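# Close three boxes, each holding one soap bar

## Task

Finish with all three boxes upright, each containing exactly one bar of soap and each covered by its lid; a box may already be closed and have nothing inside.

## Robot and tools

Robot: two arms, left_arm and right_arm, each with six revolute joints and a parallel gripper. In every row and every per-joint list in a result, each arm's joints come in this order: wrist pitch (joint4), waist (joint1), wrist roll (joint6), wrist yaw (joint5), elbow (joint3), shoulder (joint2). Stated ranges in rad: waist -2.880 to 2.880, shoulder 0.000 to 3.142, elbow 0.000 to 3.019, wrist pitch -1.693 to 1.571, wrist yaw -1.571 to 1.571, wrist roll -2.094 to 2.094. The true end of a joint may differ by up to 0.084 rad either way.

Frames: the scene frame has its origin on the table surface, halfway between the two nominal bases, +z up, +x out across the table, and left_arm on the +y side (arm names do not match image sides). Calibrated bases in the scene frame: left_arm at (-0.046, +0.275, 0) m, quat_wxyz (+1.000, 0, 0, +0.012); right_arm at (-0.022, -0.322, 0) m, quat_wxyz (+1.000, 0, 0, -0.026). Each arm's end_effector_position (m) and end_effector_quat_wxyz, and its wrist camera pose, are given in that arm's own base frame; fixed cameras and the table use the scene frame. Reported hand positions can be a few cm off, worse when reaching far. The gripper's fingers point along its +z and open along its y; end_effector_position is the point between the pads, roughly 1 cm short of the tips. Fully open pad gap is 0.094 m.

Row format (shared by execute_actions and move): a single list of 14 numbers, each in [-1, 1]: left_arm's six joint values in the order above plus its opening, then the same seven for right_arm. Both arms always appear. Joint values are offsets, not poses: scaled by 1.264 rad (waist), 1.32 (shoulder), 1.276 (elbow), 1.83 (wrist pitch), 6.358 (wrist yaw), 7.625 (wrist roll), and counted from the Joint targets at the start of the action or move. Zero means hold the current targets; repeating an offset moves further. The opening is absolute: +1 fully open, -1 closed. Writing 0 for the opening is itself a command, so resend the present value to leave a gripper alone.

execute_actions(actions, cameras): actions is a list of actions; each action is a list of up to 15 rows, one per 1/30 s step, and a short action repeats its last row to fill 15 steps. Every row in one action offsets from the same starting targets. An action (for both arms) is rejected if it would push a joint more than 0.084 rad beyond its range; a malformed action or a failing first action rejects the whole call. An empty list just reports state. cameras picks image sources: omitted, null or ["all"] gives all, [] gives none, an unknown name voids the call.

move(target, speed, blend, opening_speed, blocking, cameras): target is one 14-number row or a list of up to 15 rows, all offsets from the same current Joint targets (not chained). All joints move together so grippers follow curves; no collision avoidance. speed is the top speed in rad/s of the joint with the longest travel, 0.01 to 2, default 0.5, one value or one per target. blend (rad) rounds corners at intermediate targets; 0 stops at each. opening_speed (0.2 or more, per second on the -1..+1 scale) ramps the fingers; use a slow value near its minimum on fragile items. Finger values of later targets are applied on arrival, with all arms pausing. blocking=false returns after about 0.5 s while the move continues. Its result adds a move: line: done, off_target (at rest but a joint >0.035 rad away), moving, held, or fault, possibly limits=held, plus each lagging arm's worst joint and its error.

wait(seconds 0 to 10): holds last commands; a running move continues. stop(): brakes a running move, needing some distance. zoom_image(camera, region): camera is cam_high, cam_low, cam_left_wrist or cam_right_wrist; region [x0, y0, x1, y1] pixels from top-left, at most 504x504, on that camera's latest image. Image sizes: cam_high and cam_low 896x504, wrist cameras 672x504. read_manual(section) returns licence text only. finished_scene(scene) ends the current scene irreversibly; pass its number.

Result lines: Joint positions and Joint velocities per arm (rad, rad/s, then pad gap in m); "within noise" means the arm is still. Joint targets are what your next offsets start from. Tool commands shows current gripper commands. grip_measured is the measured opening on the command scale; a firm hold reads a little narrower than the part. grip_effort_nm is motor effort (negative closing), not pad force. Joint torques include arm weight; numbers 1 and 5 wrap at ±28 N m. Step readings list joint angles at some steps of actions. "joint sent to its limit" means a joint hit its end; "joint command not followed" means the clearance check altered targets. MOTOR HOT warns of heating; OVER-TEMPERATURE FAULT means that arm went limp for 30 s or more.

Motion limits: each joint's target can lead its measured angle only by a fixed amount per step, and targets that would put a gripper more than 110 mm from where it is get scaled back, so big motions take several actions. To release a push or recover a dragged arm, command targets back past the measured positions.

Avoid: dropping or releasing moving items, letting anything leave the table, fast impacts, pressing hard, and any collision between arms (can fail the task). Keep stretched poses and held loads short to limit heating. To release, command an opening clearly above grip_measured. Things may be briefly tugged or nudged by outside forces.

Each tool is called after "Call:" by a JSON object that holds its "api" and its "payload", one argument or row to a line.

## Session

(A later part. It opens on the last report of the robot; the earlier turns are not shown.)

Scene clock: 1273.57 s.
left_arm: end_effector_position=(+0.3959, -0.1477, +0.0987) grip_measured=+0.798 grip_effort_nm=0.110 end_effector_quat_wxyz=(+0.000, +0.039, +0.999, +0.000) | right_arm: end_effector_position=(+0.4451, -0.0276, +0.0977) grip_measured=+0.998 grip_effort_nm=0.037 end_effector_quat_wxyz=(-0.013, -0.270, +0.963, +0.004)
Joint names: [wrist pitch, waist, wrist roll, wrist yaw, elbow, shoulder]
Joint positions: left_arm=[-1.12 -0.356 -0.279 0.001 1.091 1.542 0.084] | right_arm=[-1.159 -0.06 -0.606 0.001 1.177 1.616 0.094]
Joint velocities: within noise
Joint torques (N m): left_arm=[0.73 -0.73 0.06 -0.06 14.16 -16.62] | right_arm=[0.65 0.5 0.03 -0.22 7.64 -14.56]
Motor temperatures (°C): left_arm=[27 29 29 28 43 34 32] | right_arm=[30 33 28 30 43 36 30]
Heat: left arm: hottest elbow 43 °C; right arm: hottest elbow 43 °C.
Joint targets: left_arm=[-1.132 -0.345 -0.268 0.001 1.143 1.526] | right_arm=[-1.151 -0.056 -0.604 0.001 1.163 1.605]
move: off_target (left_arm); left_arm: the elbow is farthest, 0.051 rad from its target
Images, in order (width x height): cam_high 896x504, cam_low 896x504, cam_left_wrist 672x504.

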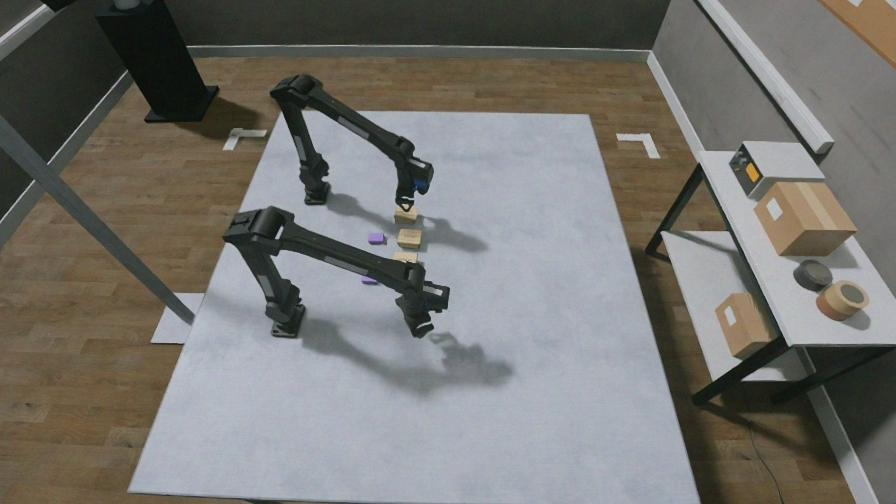

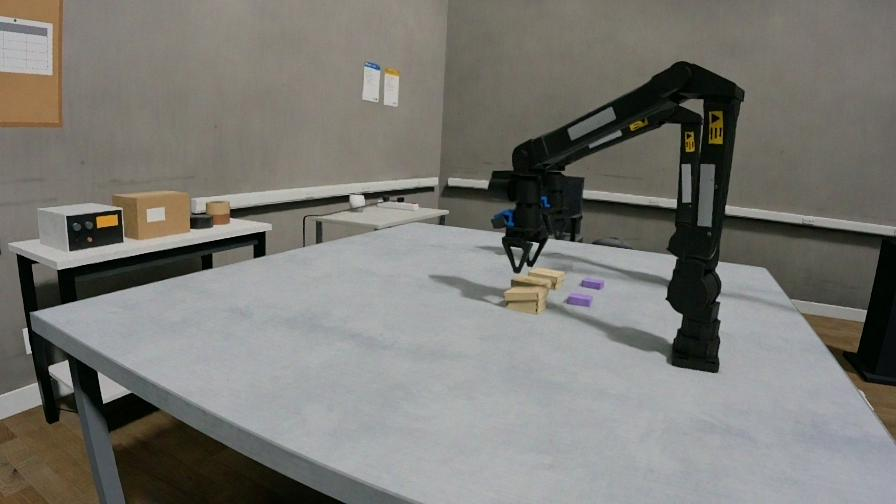

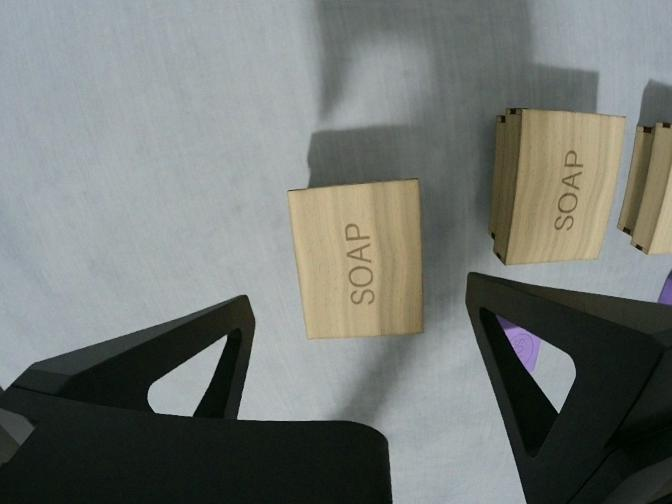

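Call:
{"api": "move", "payload": {
  "target": [0.0371,-0.0309,0,0,-0.1215,-0.0318,-1,0,0,0,0,0,0,1],
  "speed": 0.2,
  "opening_speed": 1.5,
  "cameras": ["cam_low","cam_high","cam_left_wrist"]
}}

Call:
{"api": "zoom_image", "payload": {
  "camera": "cam_low",
  "region": [495, 260, 555, 320]
}}

Scene clock: 1290.37 s.
left_arm: end_effector_position=(+0.3689, -0.1451, +0.0833) grip_measured=-0.987 grip_effort_nm=-0.730 end_effector_quat_wxyz=(-0.004, +0.047, +0.999, +0.001) | right_arm: end_effector_position=(+0.4451, -0.0276, +0.0977) grip_measured=+0.998 grip_effort_nm=0.037 end_effector_quat_wxyz=(-0.013, -0.270, +0.963, +0.004)
Joint names: [wrist pitch, waist, wrist roll, wrist yaw, elbow, shoulder]
Joint positions: left_arm=[-1.076 -0.373 -0.279 0.001 0.999 1.502 0.001] | right_arm=[-1.159 -0.06 -0.606 0.001 1.177 1.616 0.094]
Joint velocities: within noise
Joint torques (N m): left_arm=[1.54 -2.37 0.06 -0.06 8.09 -15.62] | right_arm=[0.66 0.44 0.03 -0.23 7.62 -14.56]
Motor temperatures (°C): left_arm=[27 29 29 28 44 35 32] | right_arm=[30 33 28 30 43 36 30]
Heat: left arm: hottest elbow 44 °C; right arm: hottest elbow 43 °C.
Joint targets: left_arm=[-1.064 -0.384 -0.268 0.001 0.988 1.484] | right_arm=[-1.151 -0.056 -0.604 0.001 1.163 1.605]
move: done
Images, in order (width x height): cam_high 896x504, cam_low 896x504, cam_left_wrist 672x504.

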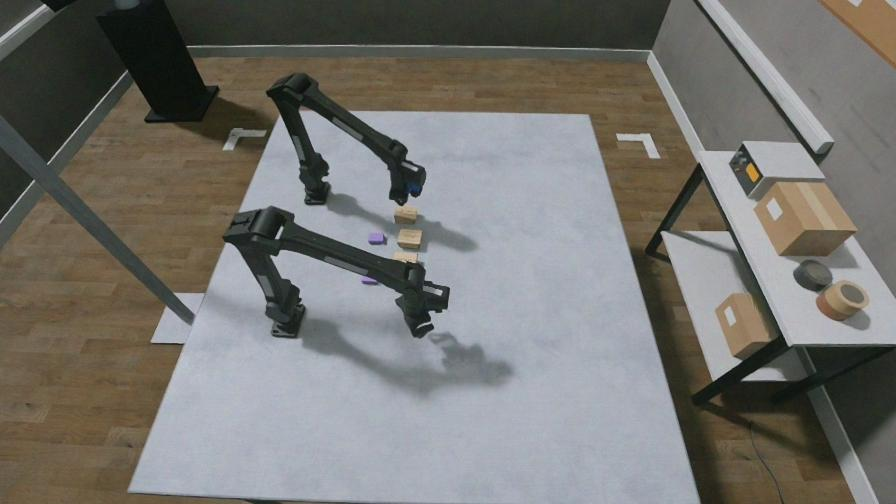

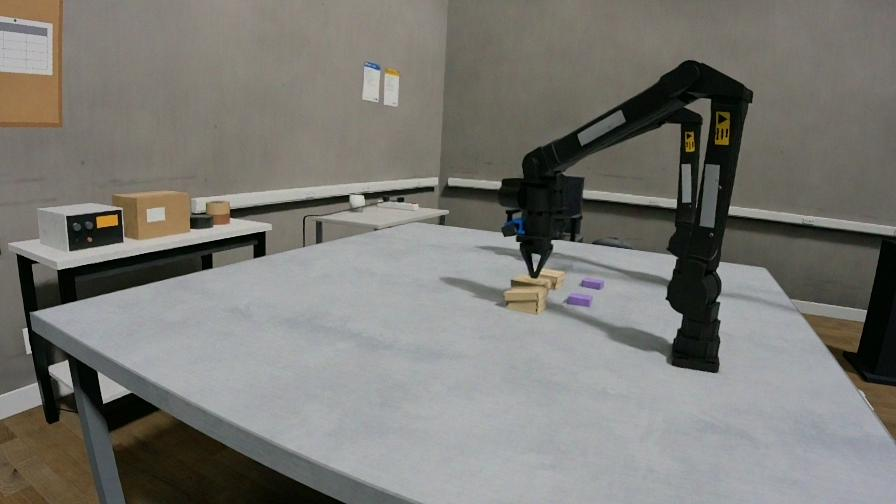

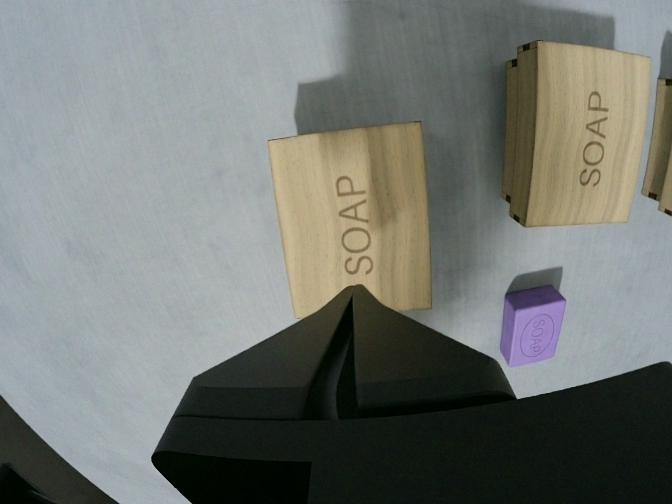

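Scaled by 8.400 from the camera's 896x504 image, which has a finer 1280x720 frame.

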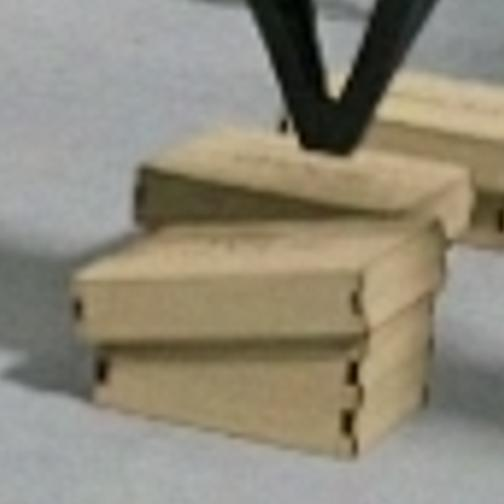

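Call:
{"api": "move", "payload": {
  "target": [
    [0,0,0,0,0,0.025,-1,0,0,0,0,0,0,1],
    [0.0388,0,0,0,-0.029,0.053,-1,0,0,0,0,0,0,1]
  ],
  "speed": 0.06,
  "blend": 0.01,
  "cameras": ["cam_low","cam_left_wrist"]
}}

Call:
{"api": "zoom_image", "payload": {
  "camera": "cam_low",
  "region": [495, 260, 555, 320]
}}

Scene clock: 1306.80 s.
left_arm: end_effector_position=(+0.3685, -0.1449, +0.0608) grip_measured=-0.987 grip_effort_nm=-0.725 end_effector_quat_wxyz=(-0.001, +0.047, +0.999, +0.000) | right_arm: end_effector_position=(+0.4451, -0.0276, +0.0977) grip_measured=+0.998 grip_effort_nm=0.042 end_effector_quat_wxyz=(-0.013, -0.270, +0.963, +0.004)
Joint names: [wrist pitch, waist, wrist roll, wrist yaw, elbow, shoulder]
Joint positions: left_arm=[-1.005 -0.373 -0.279 0.001 0.963 1.529 0.001] | right_arm=[-1.159 -0.06 -0.606 0.001 1.177 1.616 0.094]
Joint velocities: within noise
Joint torques (N m): left_arm=[1.68 -2.43 0.06 -0.06 7.75 -11.99] | right_arm=[0.65 0.5 0.03 -0.22 7.64 -14.56]
Motor temperatures (°C): left_arm=[27 29 29 28 44 36 32] | right_arm=[30 33 28 30 43 36 30]
Heat: left arm: hottest elbow 44 °C; right arm: hottest elbow 43 °C.
Joint targets: left_arm=[-0.993 -0.384 -0.268 0.001 0.951 1.554] | right_arm=[-1.151 -0.056 -0.604 0.001 1.163 1.605]
move: done
Images, in order (width x height): cam_low 896x504, cam_left_wrist 672x504.

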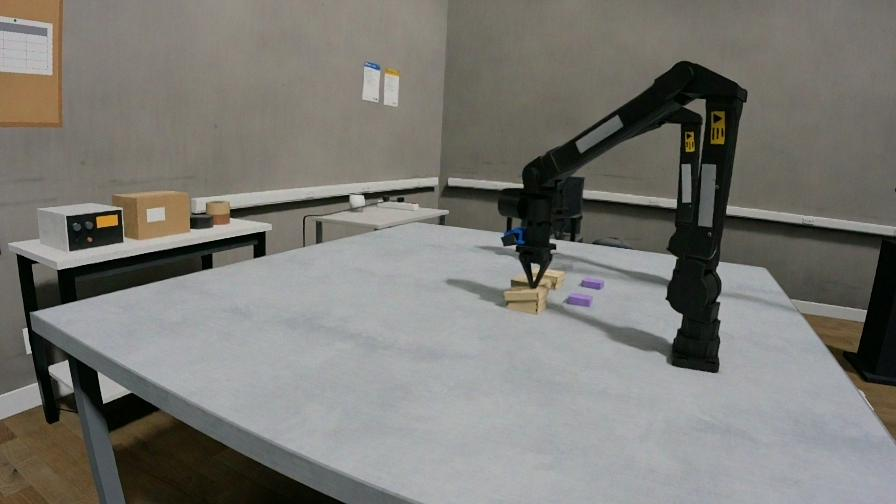

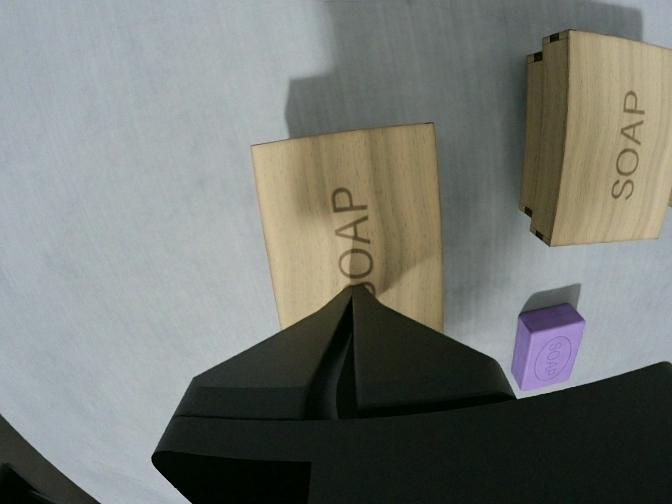

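Scaled by 8.400 from the camera's 896x504 image, which has a finer 1280x720 frame.

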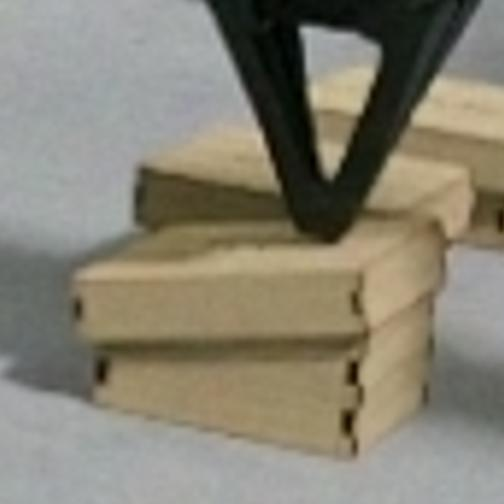

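Call:
{"api": "move", "payload": {
  "target": [0.0096,0,0,0,-0.0065,0.0076,-1,0,0,0,0,0,0,1],
  "speed": 0.06,
  "cameras": ["cam_low","cam_left_wrist"]
}}

Call:
{"api": "zoom_image", "payload": {
  "camera": "cam_low",
  "region": [495, 260, 555, 320]
}}

Scene clock: 1316.60 s.
left_arm: end_effector_position=(+0.3707, -0.1458, +0.0583) grip_measured=-0.987 grip_effort_nm=-0.725 end_effector_quat_wxyz=(+0.004, +0.047, +0.999, -0.002) | right_arm: end_effector_position=(+0.4451, -0.0276, +0.0977) grip_measured=+0.998 grip_effort_nm=0.042 end_effector_quat_wxyz=(-0.013, -0.270, +0.963, +0.004)
Joint names: [wrist pitch, waist, wrist roll, wrist yaw, elbow, shoulder]
Joint positions: left_arm=[-0.989 -0.373 -0.279 0.001 0.96 1.534 0.001] | right_arm=[-1.159 -0.06 -0.606 0.001 1.177 1.616 0.094]
Joint velocities: within noise
Joint torques (N m): left_arm=[1.61 -2.43 0.06 -0.06 7.24 -11.52] | right_arm=[0.66 0.5 0.03 -0.22 7.62 -14.56]
Motor temperatures (°C): left_arm=[27 29 29 28 44 36 32] | right_arm=[30 33 28 30 43 37 30]
Heat: left arm: hottest elbow 44 °C; right arm: hottest elbow 43 °C.
Joint targets: left_arm=[-0.975 -0.384 -0.268 0.001 0.942 1.564] | right_arm=[-1.151 -0.056 -0.604 0.001 1.163 1.605]
move: done
Images, in order (width x height): cam_low 896x504, cam_left_wrist 672x504.

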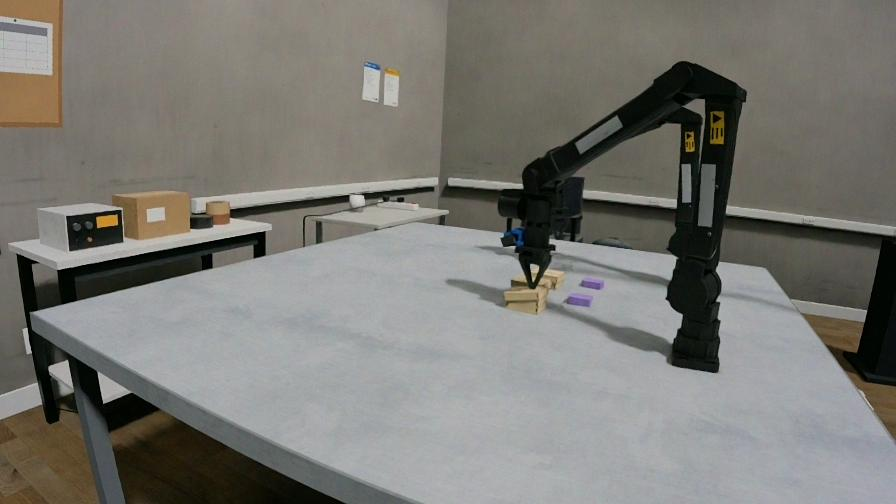

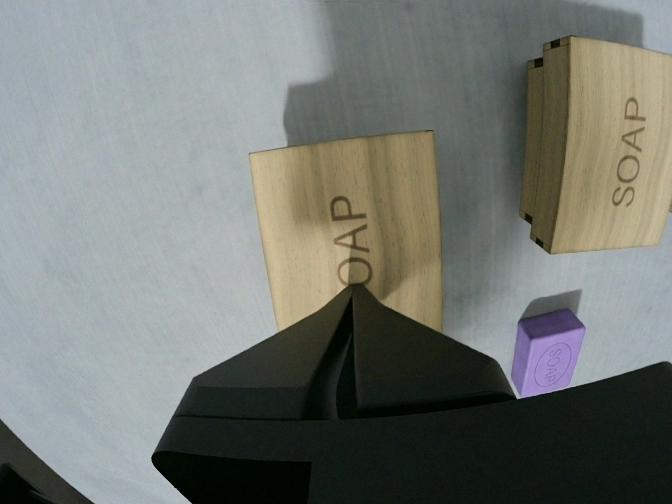

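Scaled by 8.400 from the camera's 896x504 image, which has a finer 1280x720 frame.

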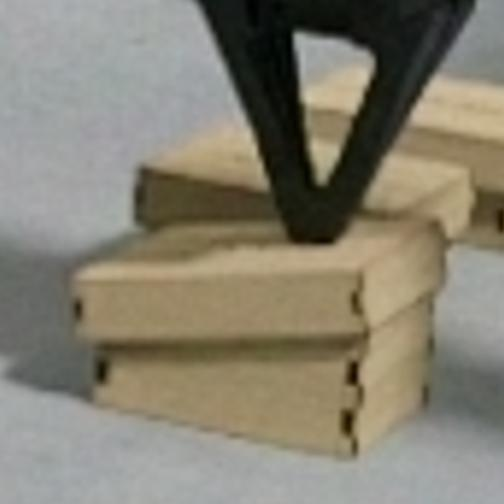

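Call:
{"api": "move", "payload": {
  "target": [-0.018,0,0,0,-0.008,0.004,-1,0,0,0,0,0,0,1],
  "speed": 0.06,
  "cameras": ["cam_low","cam_left_wrist"]
}}

Call:
{"api": "zoom_image", "payload": {
  "camera": "cam_low",
  "region": [495, 260, 555, 320]
}}

Scene clock: 1325.87 s.
left_arm: end_effector_position=(+0.3702, -0.1456, +0.0579) grip_measured=-0.987 grip_effort_nm=-0.730 end_effector_quat_wxyz=(+0.003, +0.047, +0.999, -0.001) | right_arm: end_effector_position=(+0.4451, -0.0276, +0.0977) grip_measured=+0.998 grip_effort_nm=0.037 end_effector_quat_wxyz=(-0.013, -0.270, +0.963, +0.004)
Joint names: [wrist pitch, waist, wrist roll, wrist yaw, elbow, shoulder]
Joint positions: left_arm=[-0.989 -0.373 -0.279 0.001 0.959 1.534 0.001] | right_arm=[-1.159 -0.06 -0.606 0.001 1.177 1.616 0.094]
Joint velocities: within noise
Joint torques (N m): left_arm=[0.34 -2.43 0.06 -0.06 6.43 -10.93] | right_arm=[0.65 0.5 0.03 -0.23 7.62 -14.56]
Motor temperatures (°C): left_arm=[27 29 29 28 44 36 32] | right_arm=[30 33 28 30 43 37 30]
Heat: left arm: hottest elbow 44 °C; right arm: hottest elbow 43 °C.
Joint targets: left_arm=[-1.008 -0.384 -0.268 0.001 0.932 1.569] | right_arm=[-1.151 -0.056 -0.604 0.001 1.163 1.605]
move: off_target (left_arm); left_arm: the shoulder is farthest, 0.036 rad from its target
Images, in order (width x height): cam_low 896x504, cam_left_wrist 672x504.

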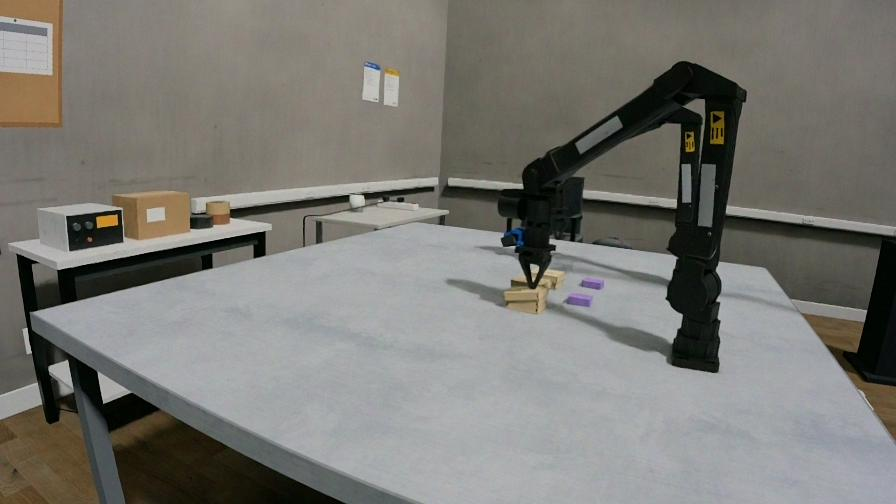

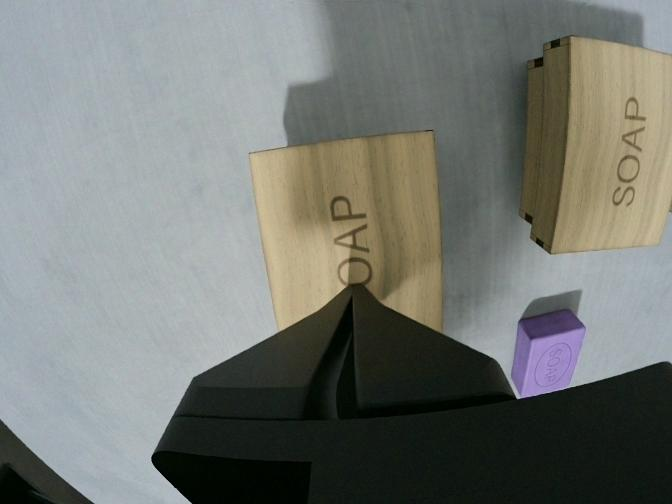

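Scaled by 8.400 from the camera's 896x504 image, which has a finer 1280x720 frame.

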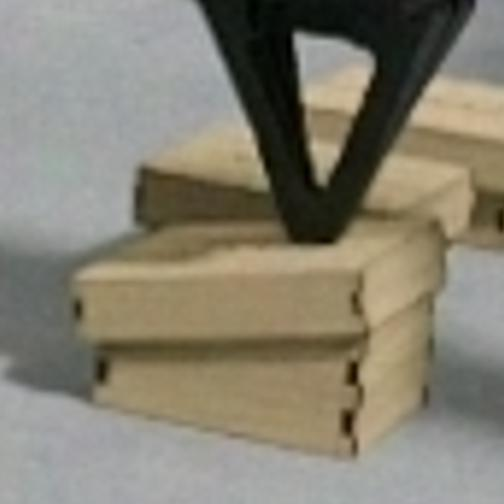

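Call:
{"api": "move", "payload": {
  "target": [-0.016,0,0,0,-0.01,0.008,-1,0,0,0,0,0,0,1],
  "speed": 0.06,
  "cameras": ["cam_low","cam_left_wrist"]
}}

Call:
{"api": "zoom_image", "payload": {
  "camera": "cam_low",
  "region": [495, 260, 555, 320]
}}

Scene clock: 1342.37 s.
left_arm: end_effector_position=(+0.3636, -0.1430, +0.0572) grip_measured=-0.987 grip_effort_nm=-0.730 end_effector_quat_wxyz=(-0.010, +0.047, +0.999, +0.003) | right_arm: end_effector_position=(+0.4451, -0.0276, +0.0977) grip_measured=+0.998 grip_effort_nm=0.046 end_effector_quat_wxyz=(-0.013, -0.270, +0.963, +0.004)
Joint names: [wrist pitch, waist, wrist roll, wrist yaw, elbow, shoulder]
Joint positions: left_arm=[-1.014 -0.373 -0.279 0.001 0.957 1.534 0.001] | right_arm=[-1.159 -0.06 -0.606 0.001 1.177 1.616 0.094]
Joint velocities: within noise
Joint torques (N m): left_arm=[0.39 -2.37 0.06 -0.06 5.37 -9.99] | right_arm=[0.65 0.5 0.04 -0.23 7.64 -14.51]
Motor temperatures (°C): left_arm=[27 29 29 28 43 35 32] | right_arm=[30 32 28 30 43 37 30]
Heat: left arm: hottest elbow 43 °C; right arm: hottest elbow 43 °C.
Joint targets: left_arm=[-1.037 -0.384 -0.268 0.001 0.919 1.580] | right_arm=[-1.151 -0.056 -0.604 0.001 1.163 1.605]
move: off_target (left_arm); left_arm: the shoulder is farthest, 0.046 rad from its target
Images, in order (width x height): cam_low 896x504, cam_left_wrist 672x504.

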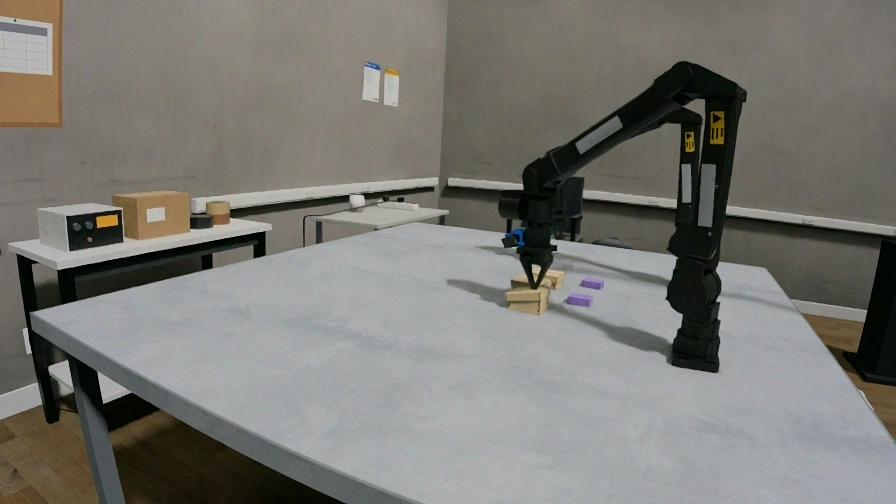

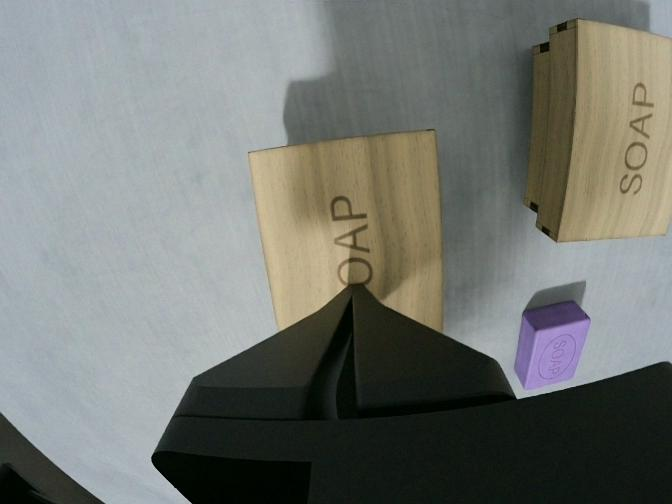

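Scaled by 8.400 from the camera's 896x504 image, which has a finer 1280x720 frame.

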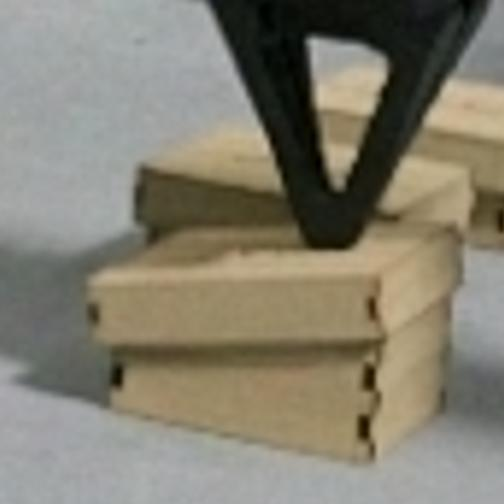

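Call:
{"api": "move", "payload": {
  "target": [
    [0,0,0,0,0.04,-0.03,-1,0,0,0,0,0,0,1],
    [-0.0317,0,0,0,0.1027,-0.0833,-1,0,0,0,0,0,0,1],
    [-0.1202,0.0269,0,0,0.2281,0.0621,-1,0,0,0,0,0,0,1],
    [-0.1202,0.0269,0,0,0.2281,0.0621,0.9,0,0,0,0,0,0,1]
  ],
  "speed": 0.2,
  "blend": 0.02,
  "opening_speed": 1.5,
  "cameras": ["cam_low","cam_left_wrist","cam_high"]
}}

Call:
{"api": "zoom_image", "payload": {
  "camera": "cam_low",
  "region": [495, 260, 555, 320]
}}

Scene clock: 1389.07 s.
left_arm: end_effector_position=(+0.3890, -0.1475, +0.0854) grip_measured=+0.897 grip_effort_nm=0.125 end_effector_quat_wxyz=(-0.073, +0.041, +0.996, +0.024) | right_arm: end_effector_position=(+0.4451, -0.0276, +0.0977) grip_measured=+0.998 grip_effort_nm=0.037 end_effector_quat_wxyz=(-0.013, -0.270, +0.963, +0.004)
Joint names: [wrist pitch, waist, wrist roll, wrist yaw, elbow, shoulder]
Joint positions: left_arm=[-1.246 -0.361 -0.279 0.001 1.159 1.636 0.089] | right_arm=[-1.159 -0.06 -0.606 0.001 1.177 1.616 0.094]
Joint velocities: within noise
Joint torques (N m): left_arm=[0.35 -0.67 0.06 -0.06 13.75 -14.1] | right_arm=[0.66 0.5 0.03 -0.23 7.64 -14.51]
Motor temperatures (°C): left_arm=[27 29 29 28 41 34 32] | right_arm=[30 32 28 30 43 37 30]
Heat: left arm: hottest elbow 41 °C; right arm: hottest elbow 43 °C.
Joint targets: left_arm=[-1.257 -0.350 -0.268 0.001 1.211 1.662] | right_arm=[-1.151 -0.056 -0.604 0.001 1.163 1.605]
move: off_target (left_arm); target 4's new numbers were sent with left_arm's elbow 0.052 rad from that target; left_arm: the elbow is farthest, 0.052 rad from its target
Images, in order (width x height): cam_high 896x504, cam_low 896x504, cam_left_wrist 672x504.

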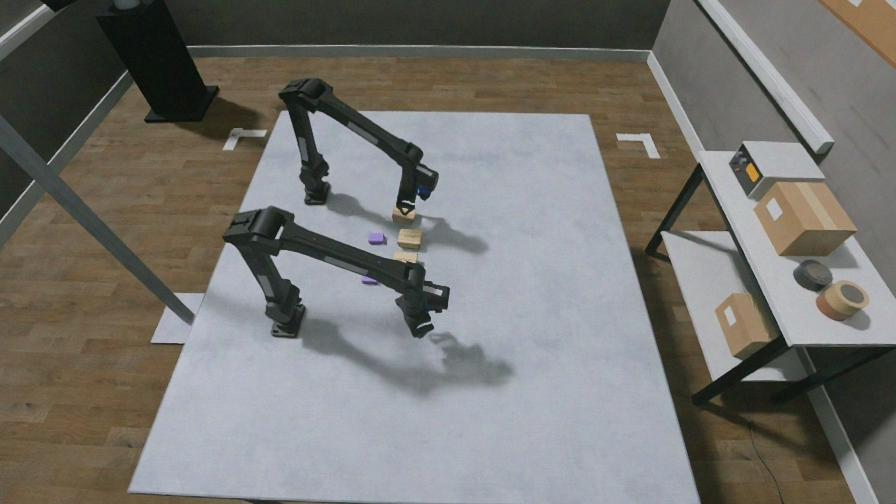

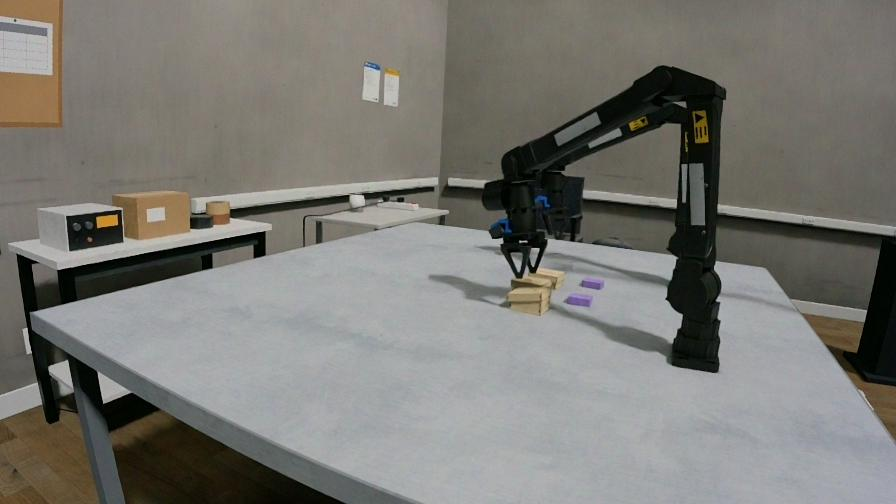

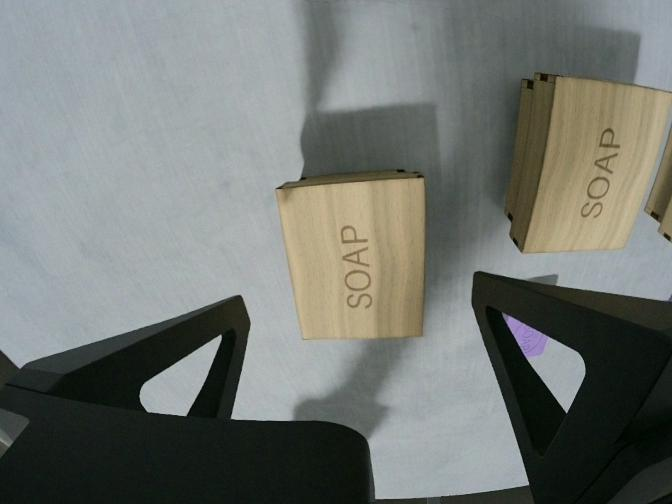

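Scaled by 8.400 from the camera's 896x504 image, which has a finer 1280x720 frame.

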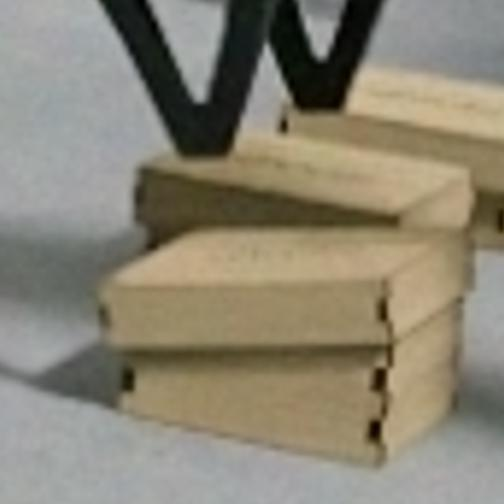

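Call:
{"api": "move", "payload": {
  "target": [
    [0.0585,0,0,0,-0.0811,0.0364,0.9,0,0,0,0,0,0,1],
    [0.0585,0,0,0,-0.0811,0.0364,0.2,0,0,0,0,0,0,1]
  ],
  "speed": 0.15,
  "opening_speed": 0.5,
  "cameras": ["cam_low","cam_left_wrist","cam_high"]
}}

Call:
{"api": "zoom_image", "payload": {
  "camera": "cam_low",
  "region": [495, 260, 555, 320]
}}

Scene clock: 1416.63 s.
left_arm: end_effector_position=(+0.3888, -0.1474, +0.0502) grip_measured=+0.203 grip_effort_nm=-0.134 end_effector_quat_wxyz=(-0.076, +0.041, +0.996, +0.025) | right_arm: end_effector_position=(+0.4451, -0.0276, +0.0977) grip_measured=+0.998 grip_effort_nm=0.042 end_effector_quat_wxyz=(-0.013, -0.270, +0.963, +0.004)
Joint names: [wrist pitch, waist, wrist roll, wrist yaw, elbow, shoulder]
Joint positions: left_arm=[-1.161 -0.361 -0.279 0.001 1.117 1.687 0.057] | right_arm=[-1.159 -0.06 -0.606 0.001 1.177 1.616 0.094]
Joint velocities: within noise
Joint torques (N m): left_arm=[1.32 -0.73 0.06 -0.06 7.56 -14.62] | right_arm=[0.65 0.5 0.03 -0.23 7.62 -14.51]
Motor temperatures (°C): left_arm=[27 29 29 28 43 35 31] | right_arm=[30 32 28 30 43 37 30]
Heat: left arm: hottest elbow 43 °C; right arm: hottest elbow 43 °C.
Joint targets: left_arm=[-1.150 -0.350 -0.268 0.001 1.107 1.710] | right_arm=[-1.151 -0.056 -0.604 0.001 1.163 1.605]
move: done
Images, in order (width x height): cam_high 896x504, cam_low 896x504, cam_left_wrist 672x504.

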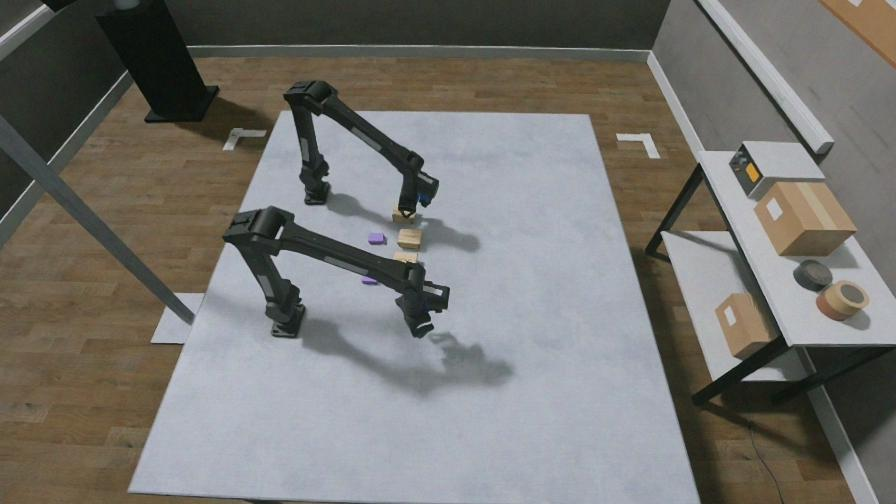

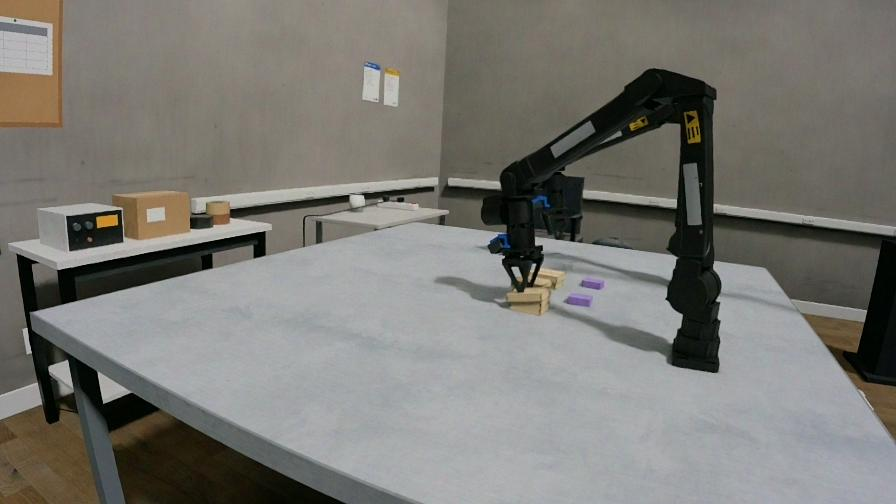

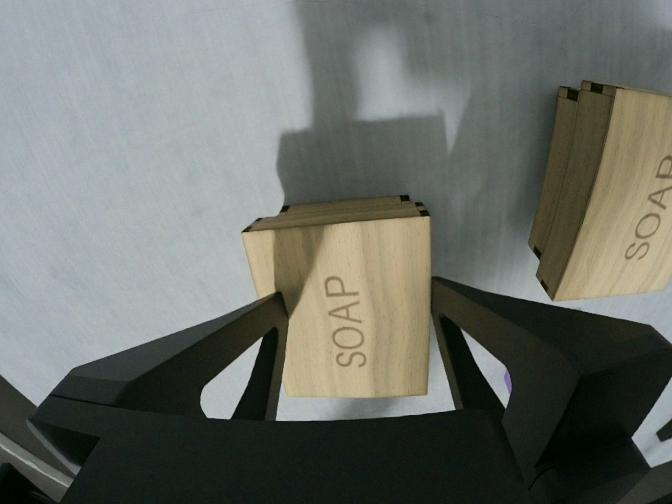

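Scaled by 8.400 from the camera's 896x504 image, which has a finer 1280x720 frame.

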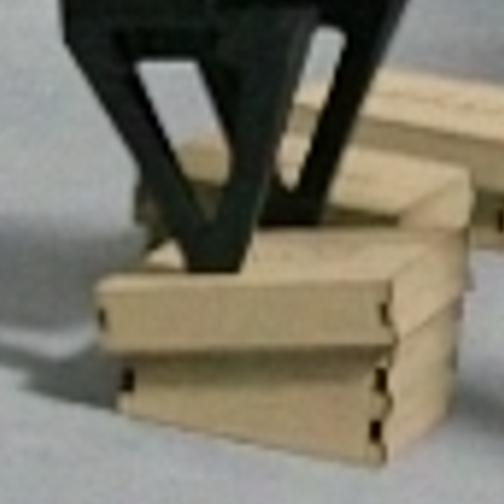

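Call:
{"api": "move", "payload": {
  "target": [
    [0,0,0,0,0,0,0.9,0,0,0,0,0,0,1],
    [0.0127,0,0,0,-0.0079,0.0100,0.9,0,0,0,0,0,0,1],
    [0.0127,0,0,0,-0.0079,0.0100,0.2,0,0,0,0,0,0,1]
  ],
  "speed": 0.1,
  "opening_speed": 0.7,
  "cameras": ["cam_low","cam_left_wrist","cam_high"]
}}

Call:
{"api": "zoom_image", "payload": {
  "camera": "cam_low",
  "region": [495, 260, 555, 320]
}}

Scene clock: 1443.57 s.
left_arm: end_effector_position=(+0.3897, -0.1471, +0.0428) grip_measured=+0.375 grip_effort_nm=-0.994 end_effector_quat_wxyz=(-0.074, +0.040, +0.996, +0.024) | right_arm: end_effector_position=(+0.4451, -0.0276, +0.0977) grip_measured=+0.998 grip_effort_nm=0.037 end_effector_quat_wxyz=(-0.013, -0.270, +0.963, +0.004)
Joint names: [wrist pitch, waist, wrist roll, wrist yaw, elbow, shoulder]
Joint positions: left_arm=[-1.138 -0.36 -0.279 0.001 1.109 1.697 0.065] | right_arm=[-1.159 -0.06 -0.606 0.001 1.177 1.616 0.094]
Joint velocities: within noise
Joint torques (N m): left_arm=[1.25 -0.85 0.06 -0.06 7.35 -14.39] | right_arm=[0.65 0.5 0.03 -0.23 7.64 -14.56]
Motor temperatures (°C): left_arm=[27 29 29 28 44 34 31] | right_arm=[30 32 28 30 43 37 30]
Heat: left arm: hottest elbow 44 °C; right arm: hottest elbow 43 °C.
Joint targets: left_arm=[-1.127 -0.350 -0.268 0.001 1.097 1.723] | right_arm=[-1.151 -0.056 -0.604 0.001 1.163 1.605]
move: done
Images, in order (width x height): cam_high 896x504, cam_low 896x504, cam_left_wrist 672x504.

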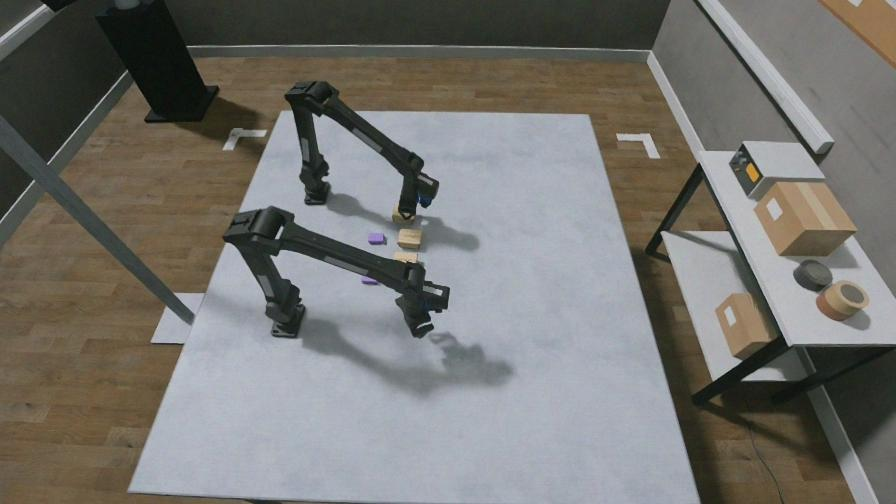

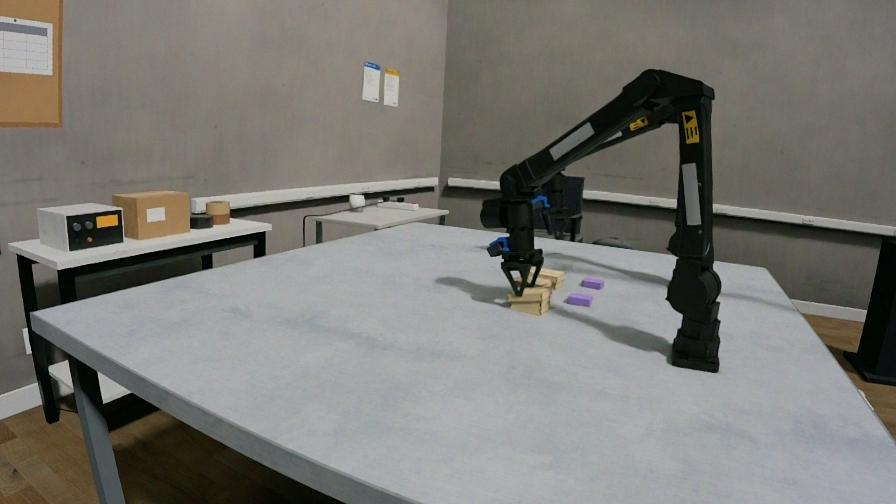

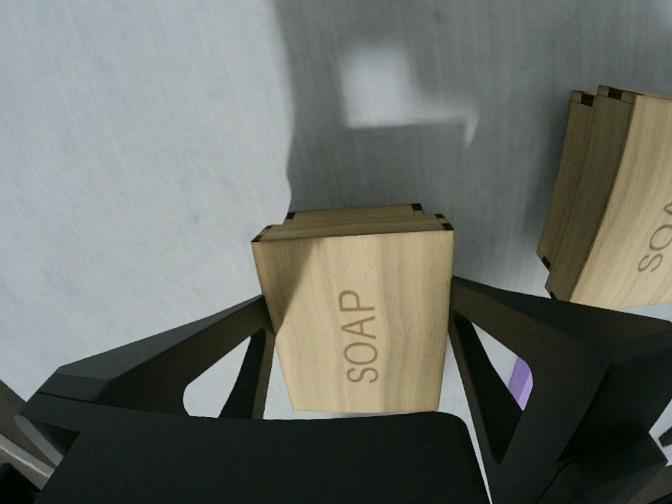

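Scaled by 8.400 from the camera's 896x504 image, which has a finer 1280x720 frame.

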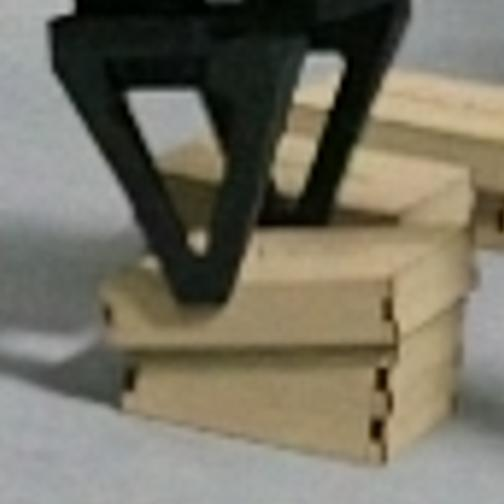

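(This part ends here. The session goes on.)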